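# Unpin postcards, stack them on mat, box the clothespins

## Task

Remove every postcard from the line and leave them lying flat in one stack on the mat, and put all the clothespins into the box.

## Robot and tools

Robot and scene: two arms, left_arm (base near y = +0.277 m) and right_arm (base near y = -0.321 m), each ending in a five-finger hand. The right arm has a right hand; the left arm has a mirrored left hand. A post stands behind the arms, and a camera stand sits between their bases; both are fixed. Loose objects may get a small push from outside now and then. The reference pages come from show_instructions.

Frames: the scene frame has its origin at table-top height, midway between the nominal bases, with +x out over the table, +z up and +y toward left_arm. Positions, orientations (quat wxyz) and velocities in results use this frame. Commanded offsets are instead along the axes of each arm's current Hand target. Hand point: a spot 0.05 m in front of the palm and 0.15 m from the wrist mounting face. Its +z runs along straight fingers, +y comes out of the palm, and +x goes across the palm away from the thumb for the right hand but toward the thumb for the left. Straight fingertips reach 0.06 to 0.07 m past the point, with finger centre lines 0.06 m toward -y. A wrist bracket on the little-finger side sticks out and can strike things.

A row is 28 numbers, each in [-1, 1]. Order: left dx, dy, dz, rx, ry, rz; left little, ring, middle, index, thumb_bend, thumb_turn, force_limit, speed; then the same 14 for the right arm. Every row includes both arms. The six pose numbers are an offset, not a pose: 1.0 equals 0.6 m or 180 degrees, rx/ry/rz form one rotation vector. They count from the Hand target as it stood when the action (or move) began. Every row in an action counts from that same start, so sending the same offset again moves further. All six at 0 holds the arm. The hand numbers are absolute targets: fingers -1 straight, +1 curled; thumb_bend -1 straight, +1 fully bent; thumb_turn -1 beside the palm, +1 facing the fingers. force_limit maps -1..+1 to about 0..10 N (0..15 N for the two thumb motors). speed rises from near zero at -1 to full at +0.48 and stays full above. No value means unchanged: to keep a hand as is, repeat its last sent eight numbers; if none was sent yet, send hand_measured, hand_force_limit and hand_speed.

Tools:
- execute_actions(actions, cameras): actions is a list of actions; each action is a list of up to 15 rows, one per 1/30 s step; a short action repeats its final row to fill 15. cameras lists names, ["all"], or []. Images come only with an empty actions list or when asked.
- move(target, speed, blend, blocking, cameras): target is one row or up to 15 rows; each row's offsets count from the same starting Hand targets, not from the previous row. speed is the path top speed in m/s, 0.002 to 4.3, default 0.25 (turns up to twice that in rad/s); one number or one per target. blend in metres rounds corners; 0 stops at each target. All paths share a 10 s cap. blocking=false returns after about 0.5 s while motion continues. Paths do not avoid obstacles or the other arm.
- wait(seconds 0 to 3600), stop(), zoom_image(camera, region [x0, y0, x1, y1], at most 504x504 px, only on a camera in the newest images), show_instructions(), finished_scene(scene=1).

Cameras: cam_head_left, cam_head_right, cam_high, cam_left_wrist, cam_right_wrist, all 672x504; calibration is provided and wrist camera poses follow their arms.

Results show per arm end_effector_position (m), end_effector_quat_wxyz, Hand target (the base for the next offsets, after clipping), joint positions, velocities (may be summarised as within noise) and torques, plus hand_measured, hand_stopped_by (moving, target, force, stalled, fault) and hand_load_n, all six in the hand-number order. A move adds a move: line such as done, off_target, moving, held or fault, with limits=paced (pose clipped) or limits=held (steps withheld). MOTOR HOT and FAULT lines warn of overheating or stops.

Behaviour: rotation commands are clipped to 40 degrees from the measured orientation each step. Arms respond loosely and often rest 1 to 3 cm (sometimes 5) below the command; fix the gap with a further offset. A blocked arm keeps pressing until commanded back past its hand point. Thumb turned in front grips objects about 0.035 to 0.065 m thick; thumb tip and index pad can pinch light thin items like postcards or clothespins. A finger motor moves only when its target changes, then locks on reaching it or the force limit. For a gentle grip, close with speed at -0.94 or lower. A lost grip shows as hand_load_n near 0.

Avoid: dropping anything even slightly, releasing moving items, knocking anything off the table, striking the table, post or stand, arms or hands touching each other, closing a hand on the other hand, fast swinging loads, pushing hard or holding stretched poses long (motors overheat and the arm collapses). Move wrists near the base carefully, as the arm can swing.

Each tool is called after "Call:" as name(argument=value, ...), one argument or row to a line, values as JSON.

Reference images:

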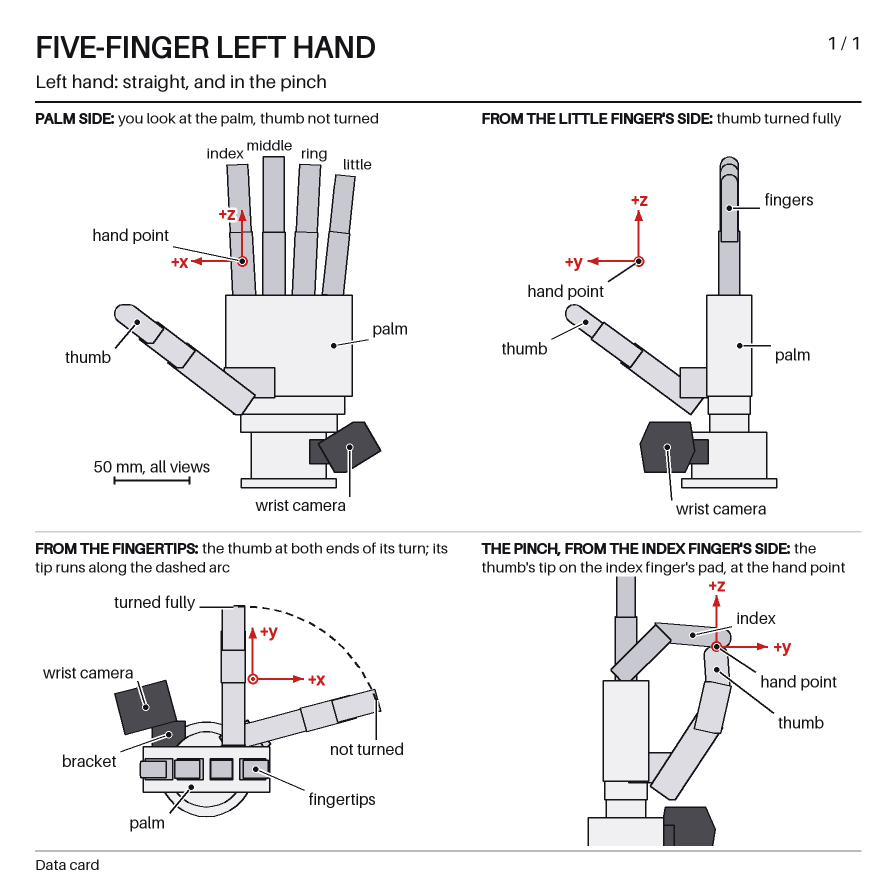

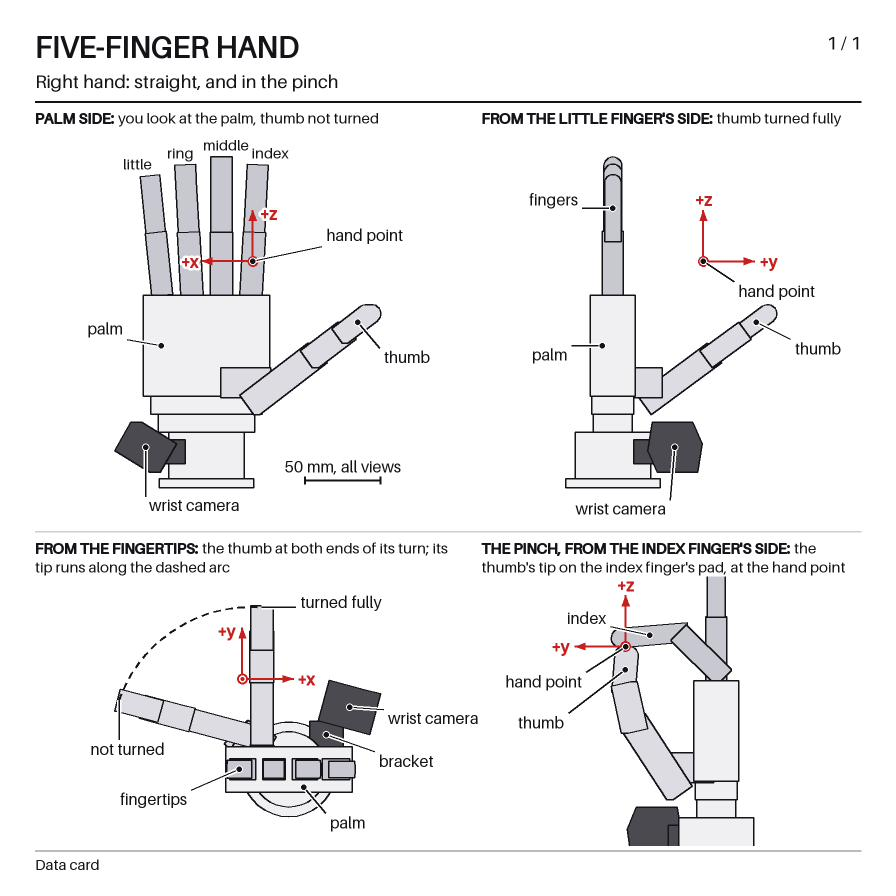

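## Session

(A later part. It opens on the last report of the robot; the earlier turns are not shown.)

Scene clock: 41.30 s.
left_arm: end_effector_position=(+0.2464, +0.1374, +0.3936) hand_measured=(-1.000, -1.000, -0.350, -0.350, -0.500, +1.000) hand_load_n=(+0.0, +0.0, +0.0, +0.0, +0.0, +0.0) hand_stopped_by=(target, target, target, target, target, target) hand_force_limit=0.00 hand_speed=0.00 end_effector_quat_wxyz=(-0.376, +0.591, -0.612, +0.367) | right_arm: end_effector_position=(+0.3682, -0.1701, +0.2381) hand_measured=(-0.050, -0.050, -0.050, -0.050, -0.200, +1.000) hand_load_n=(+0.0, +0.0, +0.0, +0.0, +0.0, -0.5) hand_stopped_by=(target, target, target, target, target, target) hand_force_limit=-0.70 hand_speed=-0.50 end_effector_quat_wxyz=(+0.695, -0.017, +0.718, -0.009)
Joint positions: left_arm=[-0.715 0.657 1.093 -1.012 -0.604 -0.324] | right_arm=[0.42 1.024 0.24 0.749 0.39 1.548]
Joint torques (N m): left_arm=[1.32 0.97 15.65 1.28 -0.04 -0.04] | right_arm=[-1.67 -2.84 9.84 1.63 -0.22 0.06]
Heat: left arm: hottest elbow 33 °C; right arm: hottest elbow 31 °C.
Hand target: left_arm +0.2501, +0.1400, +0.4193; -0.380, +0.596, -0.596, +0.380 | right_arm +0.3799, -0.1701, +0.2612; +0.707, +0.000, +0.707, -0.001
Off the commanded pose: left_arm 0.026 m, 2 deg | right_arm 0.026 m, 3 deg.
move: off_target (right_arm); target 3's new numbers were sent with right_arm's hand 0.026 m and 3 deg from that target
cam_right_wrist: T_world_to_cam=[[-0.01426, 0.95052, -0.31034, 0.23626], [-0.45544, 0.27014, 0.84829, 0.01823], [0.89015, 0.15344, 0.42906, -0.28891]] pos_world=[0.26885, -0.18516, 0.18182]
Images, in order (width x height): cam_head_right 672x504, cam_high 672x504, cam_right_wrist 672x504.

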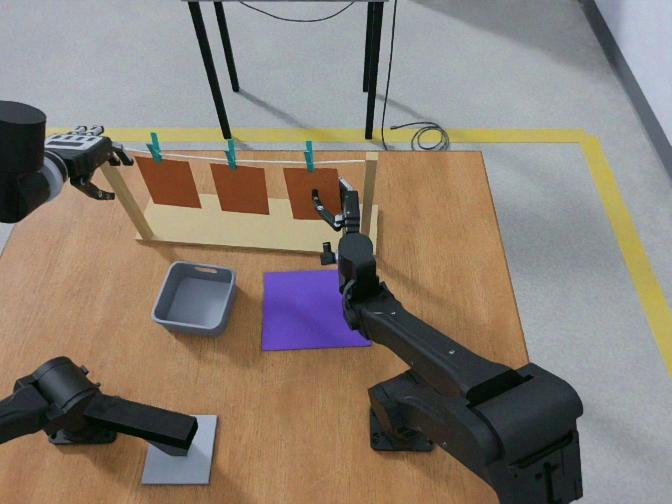

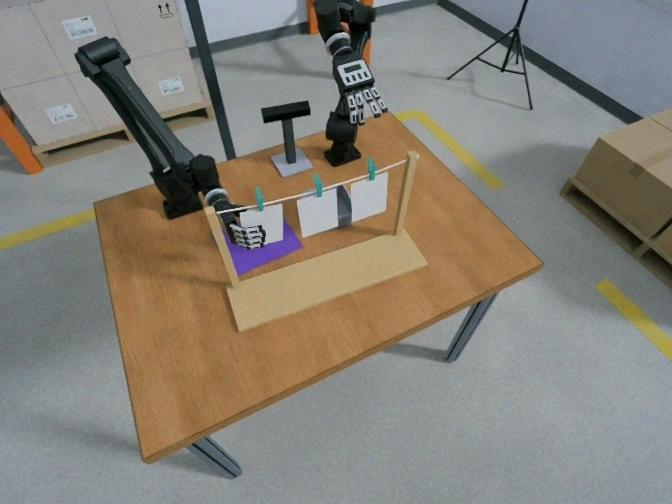

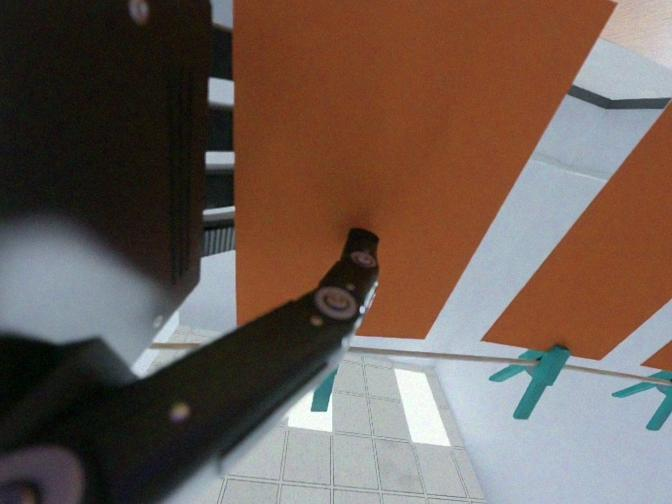

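Call:
move(
  target=[
    [0,0,0,0,0,0,-1,-1,-0.35,-0.35,-0.5,1,0,0,0,0,0.015,0,0,0,-0.05,-0.05,-0.05,-0.05,-0.2,1,-0.7,-0.5],
    [0,0,0,0,0,0,-1,-1,-0.35,-0.35,-0.5,1,0,0,0,0,0.015,0,0,0,0.15,0.15,0.15,0.15,0.1,1,-0.6,-0.85],
  ],
  speed=0.06,
  cameras=["cam_right_wrist","cam_head_right","cam_high"],
)

Call:
zoom_image(
  camera="cam_high",
  region=[180, 160, 320, 290],
)

Call:
zoom_image(
  camera="cam_head_right",
  region=[260, 130, 400, 270],
)

Scene clock: 44.30 s.
left_arm: end_effector_position=(+0.2464, +0.1374, +0.3936) hand_measured=(-1.000, -1.000, -0.350, -0.350, -0.500, +1.000) hand_load_n=(+0.0, +0.0, +0.0, +0.0, +0.0, +0.0) hand_stopped_by=(target, target, target, target, target, target) hand_force_limit=0.00 hand_speed=0.00 end_effector_quat_wxyz=(-0.376, +0.591, -0.612, +0.367) | right_arm: end_effector_position=(+0.3760, -0.1703, +0.2357) hand_measured=(+0.150, +0.150, +0.150, +0.150, +0.092, +1.000) hand_load_n=(+0.0, +0.0, +1.5, +0.0, +3.0, +0.0) hand_stopped_by=(target, target, target, target, force, target) hand_force_limit=-0.60 hand_speed=-0.85 end_effector_quat_wxyz=(+0.692, -0.018, +0.722, -0.011)
Joint positions: left_arm=[-0.715 0.657 1.093 -1.012 -0.604 -0.324] | right_arm=[0.406 1.052 0.256 0.749 0.376 1.548]
Joint torques (N m): left_arm=[2.43 0.03 15.75 1.24 -0.01 -0.02] | right_arm=[-1.67 -2.55 9.92 2.18 -0.21 0.06]
Heat: left arm: hottest elbow 34 °C; right arm: hottest elbow 32 °C.
Hand target: left_arm +0.2501, +0.1400, +0.4193; -0.380, +0.596, -0.596, +0.380 | right_arm +0.3890, -0.1701, +0.2611; +0.707, +0.000, +0.707, -0.001
Off the commanded pose: left_arm 0.026 m, 2 deg | right_arm 0.029 m, 3 deg.
move: off_target (right_arm); target 2's new numbers were sent with right_arm's hand 0.029 m and 3 deg from that target
cam_right_wrist: T_world_to_cam=[[-0.01758, 0.94935, -0.31372, 0.23768], [-0.44662, 0.27327, 0.85197, 0.02007], [0.89455, 0.15509, 0.4192, -0.29378]] pos_world=[0.27594, -0.18557, 0.18062]
Images, in order (width x height): cam_head_right 672x504, cam_high 672x504, cam_right_wrist 672x504.

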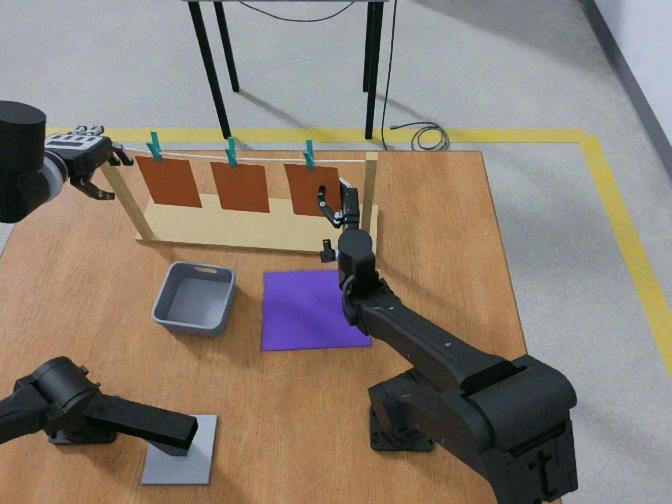

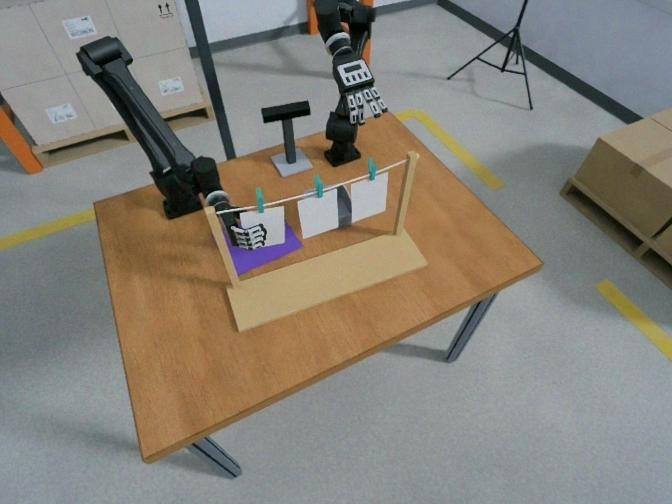

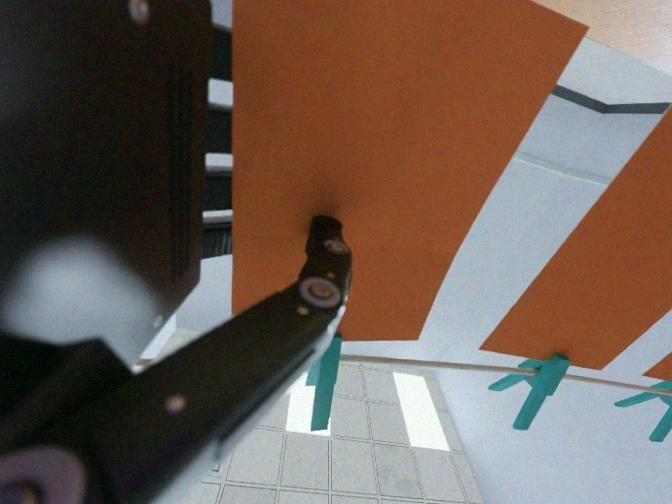

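Scaled by 3.600 from the camera's image (finer frame: 960x720).

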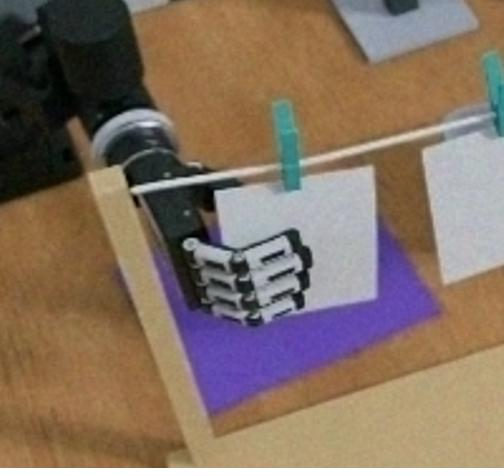

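Scaled by 3.600 from the camera's image (finer frame: 960x720).

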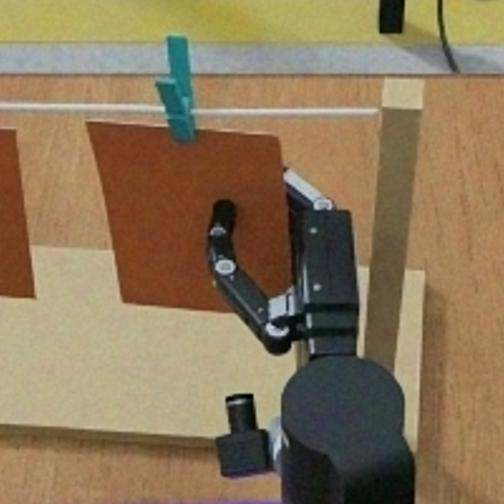

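Call:
move(
  target=[0,0,0,0,0,0,-1,-1,-0.35,-0.35,-0.5,1,0,0,0,0,-0.015,0,0,0,0.15,0.15,0.15,0.15,0.1,1,-0.6,-0.85],
  speed=0.04,
  cameras=["cam_right_wrist","cam_head_right","cam_high"],
)

Call:
zoom_image(
  camera="cam_high",
  region=[180, 160, 320, 290],
)

Call:
zoom_image(
  camera="cam_head_right",
  region=[260, 130, 400, 270],
)

Scene clock: 45.67 s.
left_arm: end_effector_position=(+0.2464, +0.1374, +0.3936) hand_measured=(-1.000, -1.000, -0.350, -0.350, -0.500, +1.000) hand_load_n=(+0.0, +0.0, +0.0, +0.0, +0.0, +0.0) hand_stopped_by=(target, target, target, target, target, target) hand_force_limit=0.00 hand_speed=0.00 end_effector_quat_wxyz=(-0.376, +0.591, -0.612, +0.367) | right_arm: end_effector_position=(+0.3743, -0.1713, +0.2428) hand_measured=(+0.150, +0.150, +0.150, +0.150, +0.092, +1.000) hand_load_n=(+0.0, +0.0, +1.5, +0.0, +3.0, +0.0) hand_stopped_by=(target, target, target, target, force, target) hand_force_limit=-0.60 hand_speed=-0.85 end_effector_quat_wxyz=(+0.697, -0.015, +0.716, -0.009)
Joint positions: left_arm=[-0.715 0.657 1.093 -1.012 -0.604 -0.324] | right_arm=[0.407 1.034 0.256 0.749 0.379 1.548]
Joint torques (N m): left_arm=[1.79 -0.03 15.84 1.26 -0.06 0] | right_arm=[-0.79 -3.55 8.77 1.69 0.3 0.06]
Heat: left arm: hottest elbow 34 °C; right arm: hottest elbow 32 °C.
Hand target: left_arm +0.2501, +0.1400, +0.4193; -0.380, +0.596, -0.596, +0.380 | right_arm +0.3799, -0.1700, +0.2611; +0.707, +0.000, +0.707, +0.000
Off the commanded pose: left_arm 0.026 m, 2 deg | right_arm 0.019 m, 3 deg.
move: off_target (right_arm)
cam_right_wrist: T_world_to_cam=[[-0.01034, 0.95135, -0.30793, 0.23705], [-0.45956, 0.26898, 0.84644, 0.01901], [0.88809, 0.15027, 0.43442, -0.29723]] pos_world=[0.27515, -0.18596, 0.18603]
Images, in order (width x height): cam_head_right 672x504, cam_high 672x504, cam_right_wrist 672x504.

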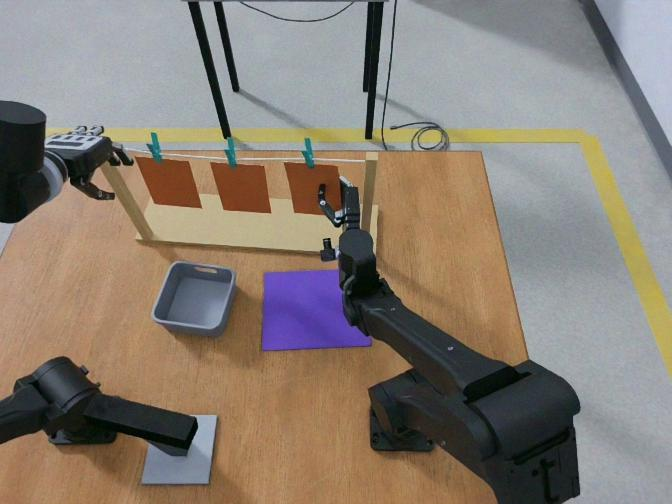

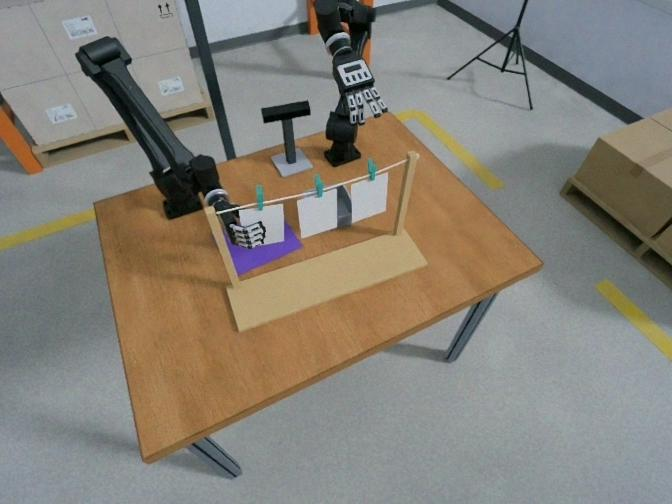

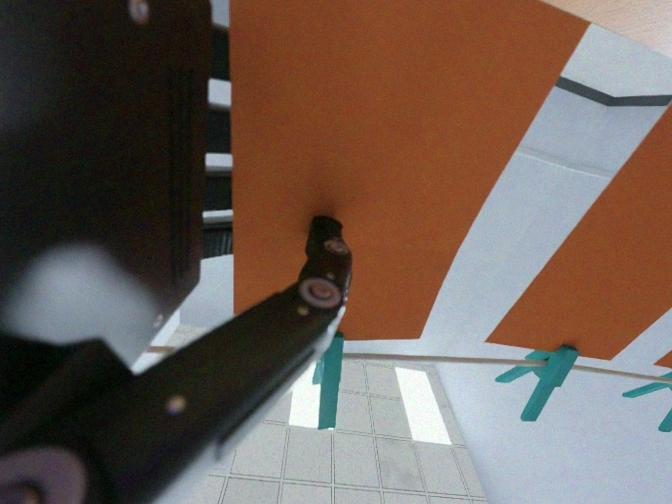

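Scaled by 3.600 from the camera's image (finer frame: 960x720).

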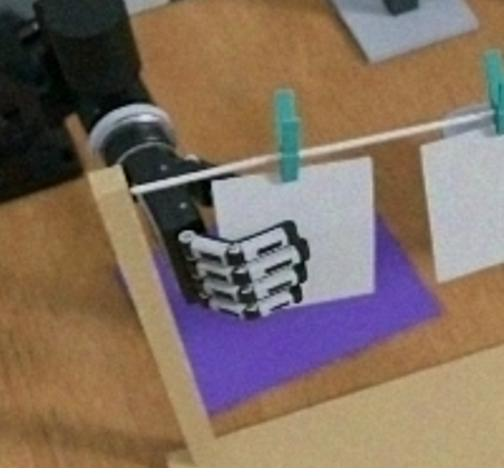

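Scaled by 3.600 from the camera's image (finer frame: 960x720).

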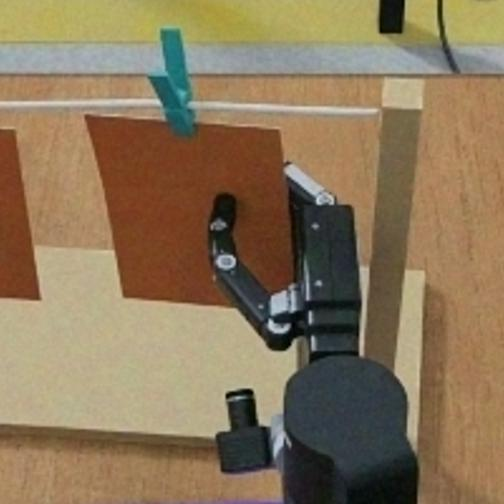

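Call:
move(
  target=[0,0,0,0,0,0,-1,-1,-0.35,-0.35,-0.5,1,0,0,0.025,0,-0.003,0,0,0,0.15,0.15,0.15,0.15,0.1,1,-0.6,-0.85],
  speed=0.04,
  cameras=["cam_right_wrist","cam_head_right","cam_high"],
)

Call:
zoom_image(
  camera="cam_high",
  region=[180, 160, 320, 290],
)

Call:
zoom_image(
  camera="cam_head_right",
  region=[260, 130, 400, 270],
)

Scene clock: 46.87 s.
left_arm: end_effector_position=(+0.2464, +0.1374, +0.3936) hand_measured=(-1.000, -1.000, -0.350, -0.350, -0.500, +1.000) hand_load_n=(+0.0, +0.0, +0.0, +0.0, +0.0, +0.0) hand_stopped_by=(target, target, target, target, target, target) hand_force_limit=0.00 hand_speed=0.00 end_effector_quat_wxyz=(-0.376, +0.591, -0.612, +0.367) | right_arm: end_effector_position=(+0.3780, -0.1707, +0.2375) hand_measured=(+0.150, +0.150, +0.150, +0.150, +0.092, +1.000) hand_load_n=(+0.0, +0.0, +1.5, +0.0, +2.5, +0.0) hand_stopped_by=(target, target, target, target, force, target) hand_force_limit=-0.60 hand_speed=-0.85 end_effector_quat_wxyz=(+0.698, -0.013, +0.716, -0.011)
Joint positions: left_arm=[-0.715 0.657 1.093 -1.012 -0.604 -0.324] | right_arm=[0.408 1.077 0.256 0.794 0.385 1.548]
Joint torques (N m): left_arm=[2.08 -0.21 15.61 1.47 -0.04 -0.06] | right_arm=[-0.62 -2.73 6.72 2.91 0.12 0.07]
Heat: left arm: hottest elbow 34 °C; right arm: hottest elbow 32 °C.
Hand target: left_arm +0.2501, +0.1400, +0.4193; -0.380, +0.596, -0.596, +0.380 | right_arm +0.3781, -0.1700, +0.2462; +0.707, +0.000, +0.707, +0.000
Off the commanded pose: left_arm 0.026 m, 2 deg | right_arm 0.009 m, 2 deg.
move: done
cam_right_wrist: T_world_to_cam=[[-0.00462, 0.95159, -0.30735, 0.23269], [-0.45983, 0.27091, 0.84567, 0.02569], [0.88799, 0.14523, 0.43632, -0.29963]] pos_world=[0.27896, -0.18486, 0.18053]
Images, in order (width x height): cam_head_right 672x504, cam_high 672x504, cam_right_wrist 672x504.

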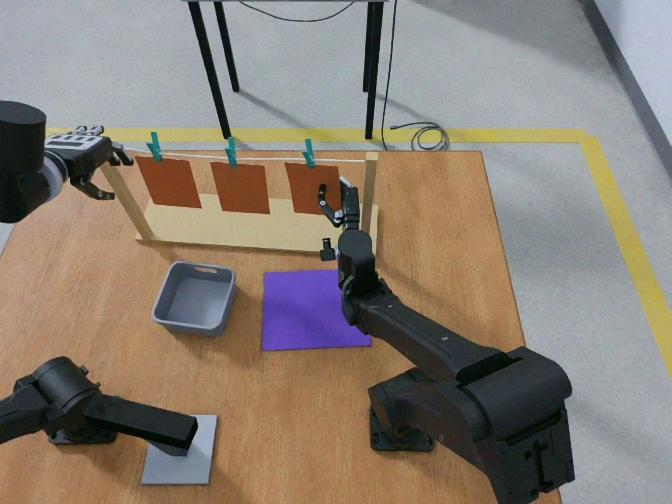

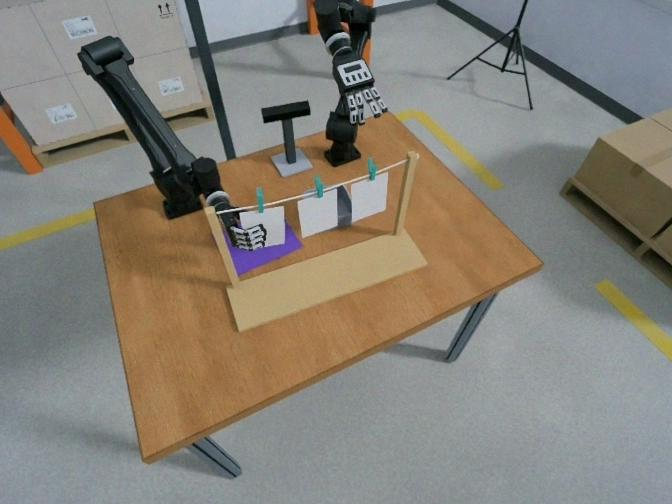

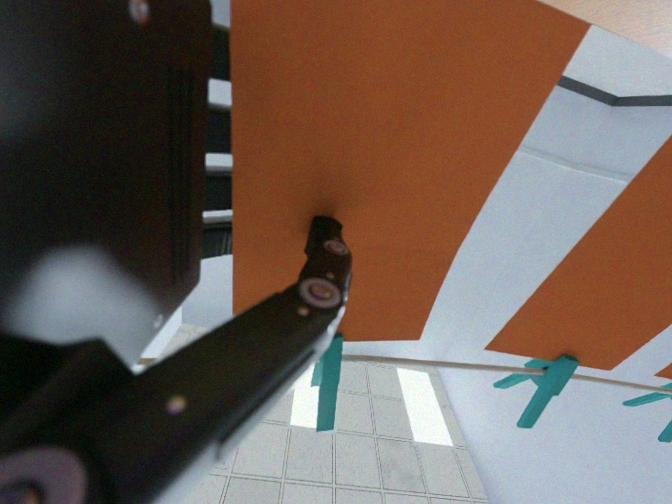

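Scaled by 3.600 from the camera's image (finer frame: 960x720).

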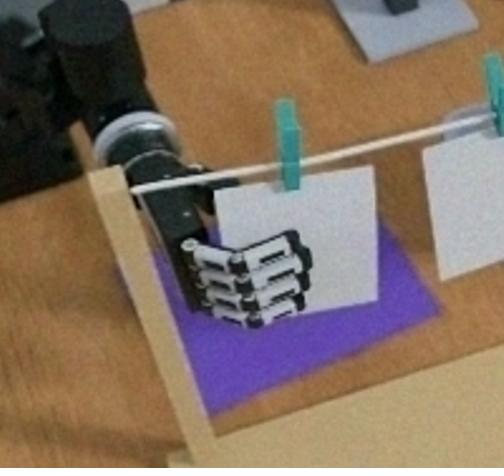

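Scaled by 3.600 from the camera's image (finer frame: 960x720).

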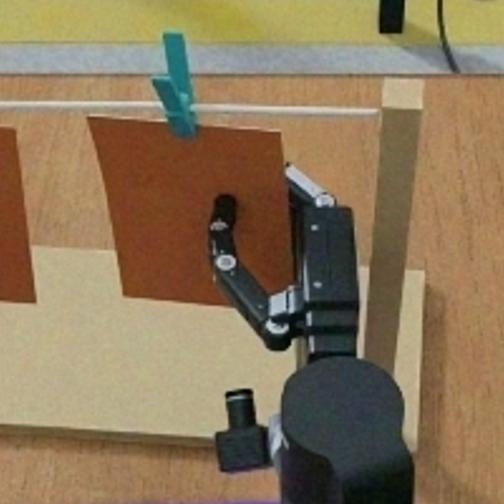

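Call:
move(
  target=[0,0,0,0,0,0,-1,-1,-0.35,-0.35,-0.5,1,0,0,0.025,0,-0.008,0,0,0,0.15,0.15,0.15,0.15,0.1,1,-0.6,-0.85],
  speed=0.03,
  cameras=["cam_right_wrist","cam_head_right","cam_high"],
)

Call:
zoom_image(
  camera="cam_high",
  region=[180, 160, 320, 290],
)

Call:
zoom_image(
  camera="cam_head_right",
  region=[260, 130, 400, 270],
)

Scene clock: 48.33 s.
left_arm: end_effector_position=(+0.2464, +0.1374, +0.3936) hand_measured=(-1.000, -1.000, -0.350, -0.350, -0.500, +1.000) hand_load_n=(+0.0, +0.0, +0.0, +0.0, +0.0, +0.0) hand_stopped_by=(target, target, target, target, target, target) hand_force_limit=0.00 hand_speed=0.00 end_effector_quat_wxyz=(-0.376, +0.591, -0.612, +0.367) | right_arm: end_effector_position=(+0.3757, -0.1704, +0.2301) hand_measured=(+0.150, +0.150, +0.150, +0.150, +0.092, +1.000) hand_load_n=(+0.0, +0.0, +1.5, +0.0, +2.5, +0.0) hand_stopped_by=(target, target, target, target, force, target) hand_force_limit=-0.60 hand_speed=-0.85 end_effector_quat_wxyz=(+0.704, -0.010, +0.710, -0.009)
Joint positions: left_arm=[-0.715 0.657 1.093 -1.012 -0.604 -0.324] | right_arm=[0.414 1.128 0.236 0.881 0.393 1.549]
Joint torques (N m): left_arm=[2.14 0.67 15.66 1.11 -0.02 -0.01] | right_arm=[-0.56 -2.61 5.59 2.77 0.12 0.04]
Heat: left arm: hottest elbow 35 °C; right arm: hottest elbow 32 °C.
Hand target: left_arm +0.2501, +0.1400, +0.4193; -0.380, +0.596, -0.596, +0.380 | right_arm +0.3734, -0.1702, +0.2311; +0.707, +0.000, +0.707, -0.001
Off the commanded pose: left_arm 0.026 m, 2 deg | right_arm 0.003 m, 2 deg.
move: done
cam_right_wrist: T_world_to_cam=[[0.00112, 0.95395, -0.29997, 0.22661], [-0.47236, 0.2649, 0.84066, 0.03567], [0.88141, 0.14075, 0.4509, -0.29597]] pos_world=[0.27747, -0.18396, 0.17144]
Images, in order (width x height): cam_head_right 672x504, cam_high 672x504, cam_right_wrist 672x504.

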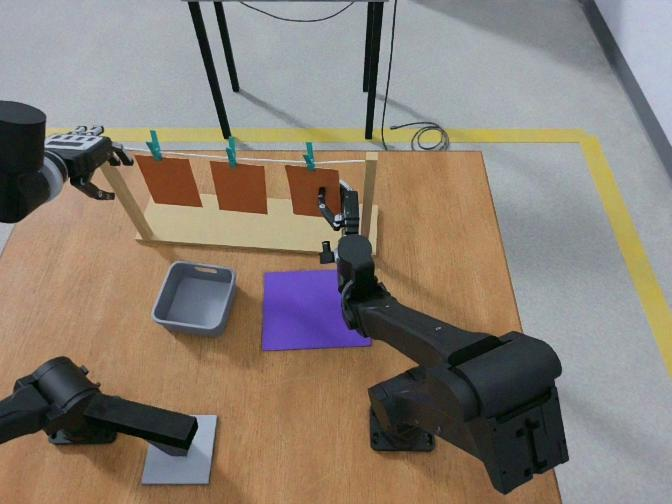

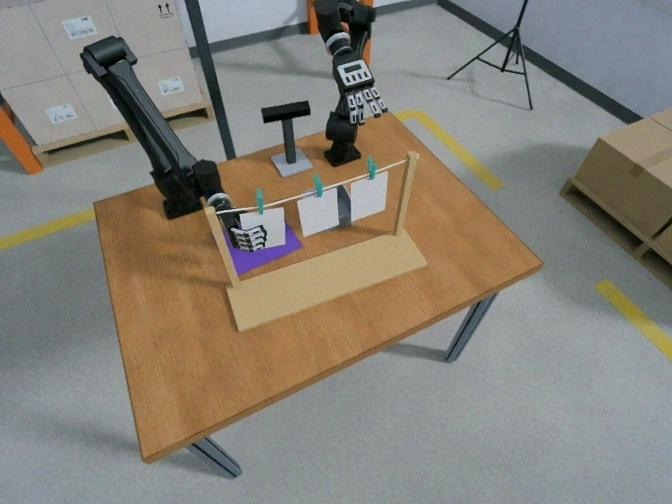

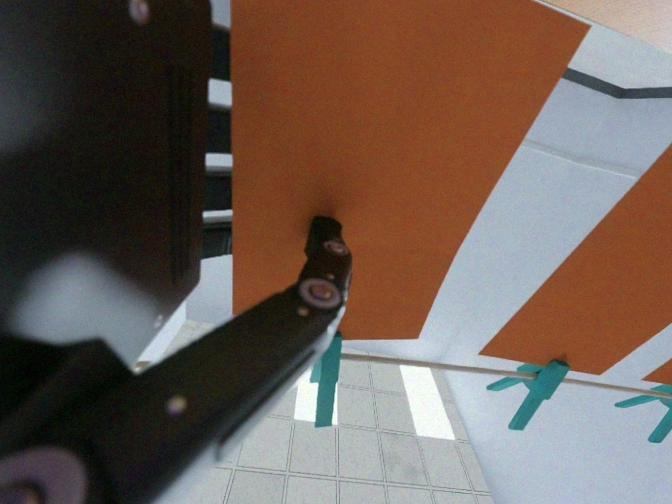

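Scaled by 3.600 from the camera's image (finer frame: 960x720).

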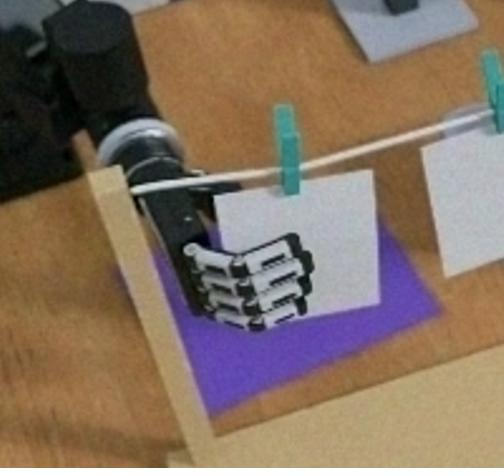

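Scaled by 3.600 from the camera's image (finer frame: 960x720).

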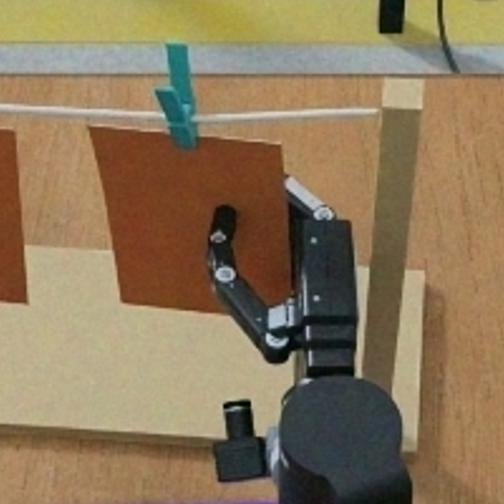

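Call:
move(
  target=[0,0,0,0,0,0,-1,-1,-0.35,-0.35,-0.5,1,0,0,0.025,0,0,0,0,0,0.15,0.15,0.15,0.15,0.1,1,-0.6,-0.85],
  speed=0.03,
  cameras=["cam_right_wrist","cam_head_right","cam_high"],
)

Call:
zoom_image(
  camera="cam_high",
  region=[180, 160, 320, 290],
)

Call:
zoom_image(
  camera="cam_head_right",
  region=[260, 130, 400, 270],
)

Scene clock: 49.63 s.
left_arm: end_effector_position=(+0.2464, +0.1374, +0.3936) hand_measured=(-1.000, -1.000, -0.350, -0.350, -0.500, +1.000) hand_load_n=(+0.0, +0.0, +0.0, +0.0, +0.0, +0.0) hand_stopped_by=(target, target, target, target, target, target) hand_force_limit=0.00 hand_speed=0.00 end_effector_quat_wxyz=(-0.376, +0.591, -0.612, +0.367) | right_arm: end_effector_position=(+0.3765, -0.1694, +0.2255) hand_measured=(+0.150, +0.150, +0.150, +0.150, +0.092, +1.000) hand_load_n=(+0.0, +0.0, +1.0, +0.0, +2.0, +0.5) hand_stopped_by=(target, target, target, target, force, target) hand_force_limit=-0.60 hand_speed=-0.85 end_effector_quat_wxyz=(+0.712, -0.001, +0.702, +0.001)
Joint positions: left_arm=[-0.715 0.657 1.093 -1.012 -0.604 -0.324] | right_arm=[0.417 1.203 0.226 0.993 0.393 1.564]
Joint torques (N m): left_arm=[1.26 -0.62 15.91 1.35 0 -0.01] | right_arm=[-0.73 -2.55 4.57 2.35 0.11 -0.01]
Heat: left arm: hottest elbow 35 °C; right arm: hottest elbow 32 °C.
Hand target: left_arm +0.2501, +0.1400, +0.4193; -0.380, +0.596, -0.596, +0.380 | right_arm +0.3734, -0.1701, +0.2161; +0.707, +0.000, +0.707, -0.001
Off the commanded pose: left_arm 0.026 m, 2 deg | right_arm 0.010 m, 1 deg.
move: done
cam_right_wrist: T_world_to_cam=[[0.00597, 0.96129, -0.27547, 0.21817], [-0.49347, 0.24243, 0.83529, 0.04497], [0.86974, 0.13095, 0.47582, -0.29766]] pos_world=[0.27977, -0.18165, 0.16417]
Images, in order (width x height): cam_head_right 672x504, cam_high 672x504, cam_right_wrist 672x504.

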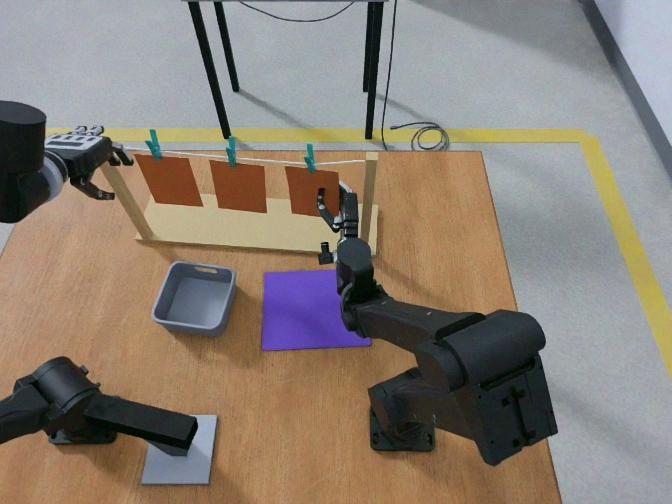

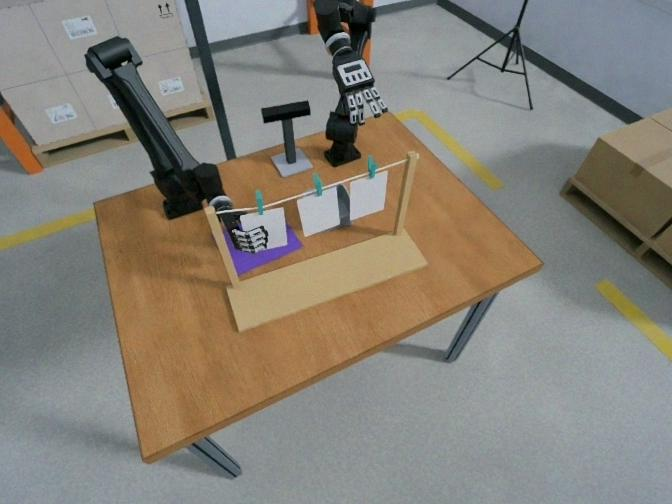

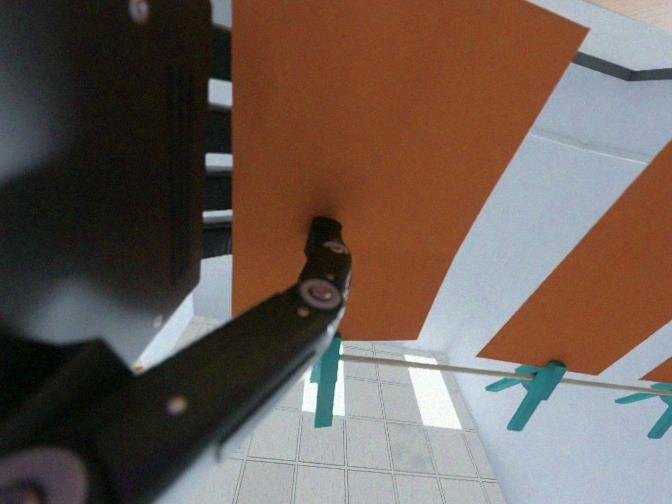

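Scaled by 3.600 from the camera's image (finer frame: 960x720).

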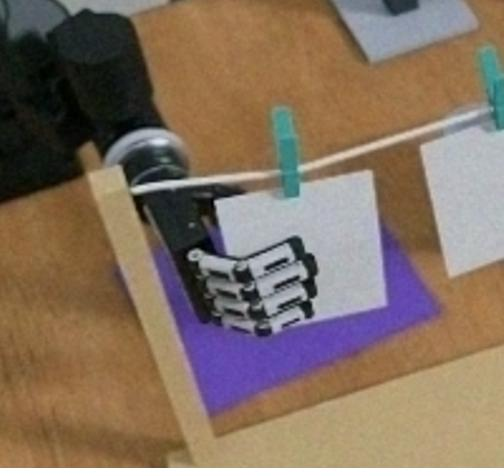

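Scaled by 3.600 from the camera's image (finer frame: 960x720).

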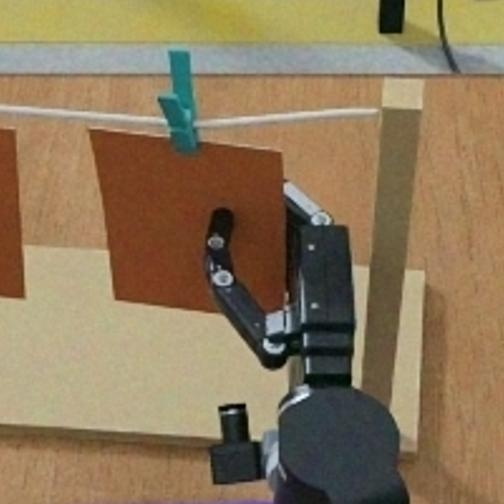

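Call:
move(
  target=[0,0,0,0,0,0,-1,-1,-0.35,-0.35,-0.5,1,0,0,-0.0332,0,0,0,0,0,0.15,0.15,0.15,0.15,0.1,1,-0.6,-0.85],
  speed=0.04,
  cameras=["cam_right_wrist","cam_head_right","cam_high"],
)

Call:
zoom_image(
  camera="cam_high",
  region=[180, 160, 320, 290],
)

Call:
zoom_image(
  camera="cam_head_right",
  region=[260, 130, 400, 270],
)

Scene clock: 51.03 s.
left_arm: end_effector_position=(+0.2464, +0.1374, +0.3936) hand_measured=(-1.000, -1.000, -0.350, -0.350, -0.500, +1.000) hand_load_n=(+0.0, +0.0, +0.0, +0.0, +0.0, +0.0) hand_stopped_by=(target, target, target, target, target, target) hand_force_limit=0.00 hand_speed=0.00 end_effector_quat_wxyz=(-0.376, +0.591, -0.612, +0.367) | right_arm: end_effector_position=(+0.3719, -0.1705, +0.2297) hand_measured=(+0.150, +0.150, +0.150, +0.150, +0.092, +1.000) hand_load_n=(+0.0, +0.0, +1.5, +0.0, +2.0, +0.0) hand_stopped_by=(target, target, target, target, force, target) hand_force_limit=-0.60 hand_speed=-0.85 end_effector_quat_wxyz=(+0.705, -0.008, +0.710, -0.005)
Joint positions: left_arm=[-0.715 0.657 1.093 -1.012 -0.604 -0.324] | right_arm=[0.418 1.121 0.226 0.887 0.393 1.555]
Joint torques (N m): left_arm=[1.32 0.32 15.82 1.28 0 -0.03] | right_arm=[-0.79 -3.9 6.74 1.59 0.13 -0.01]
Heat: left arm: hottest elbow 35 °C; right arm: hottest elbow 31 °C.
Hand target: left_arm +0.2501, +0.1400, +0.4193; -0.380, +0.596, -0.596, +0.380 | right_arm +0.3734, -0.1702, +0.2361; +0.707, +0.000, +0.707, -0.001
Off the commanded pose: left_arm 0.026 m, 2 deg | right_arm 0.006 m, 1 deg.
move: done
cam_right_wrist: T_world_to_cam=[[-0.00135, 0.95607, -0.29313, 0.2263], [-0.47537, 0.25727, 0.84133, 0.03386], [0.87979, 0.14048, 0.45414, -0.29264]] pos_world=[0.27386, -0.18396, 0.17075]
Images, in order (width x height): cam_head_right 672x504, cam_high 672x504, cam_right_wrist 672x504.

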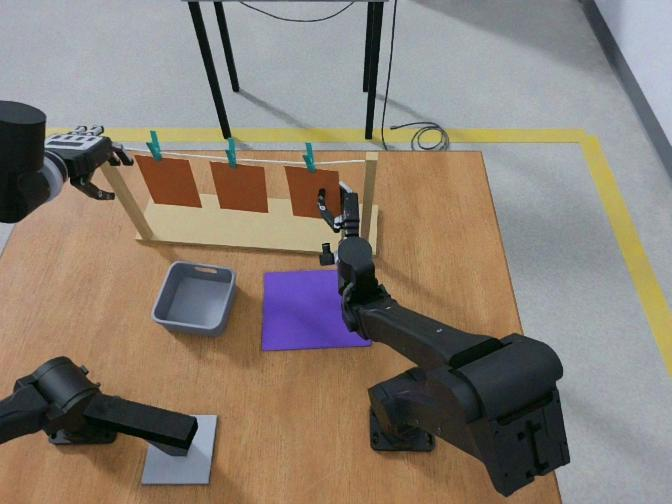

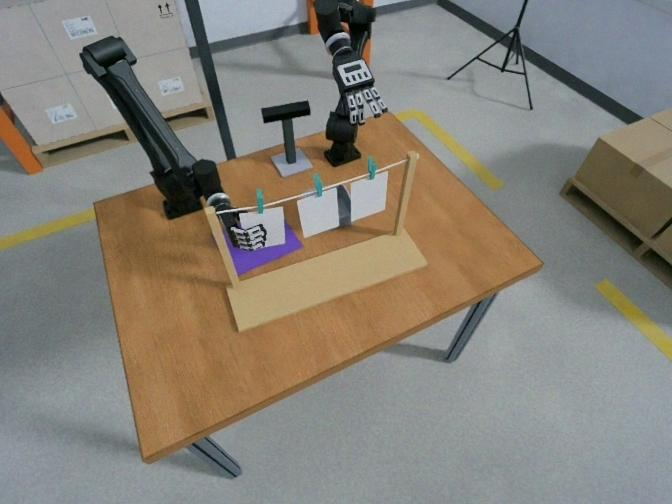

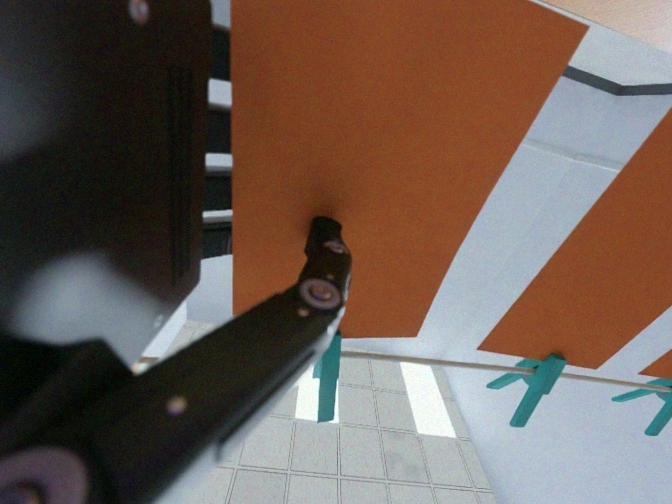

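Scaled by 3.600 from the camera's image (finer frame: 960x720).

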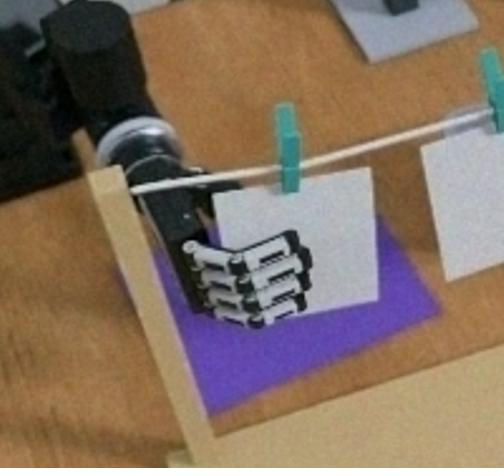

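Scaled by 3.600 from the camera's image (finer frame: 960x720).

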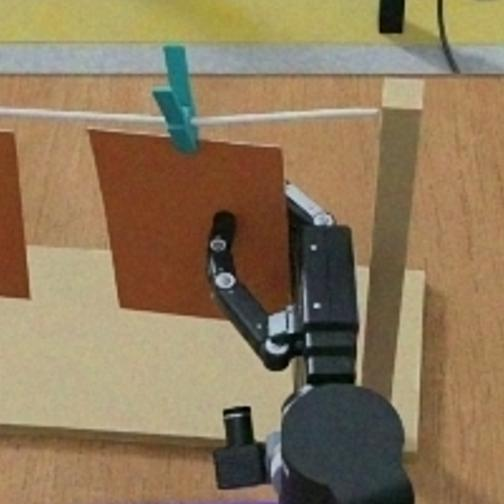

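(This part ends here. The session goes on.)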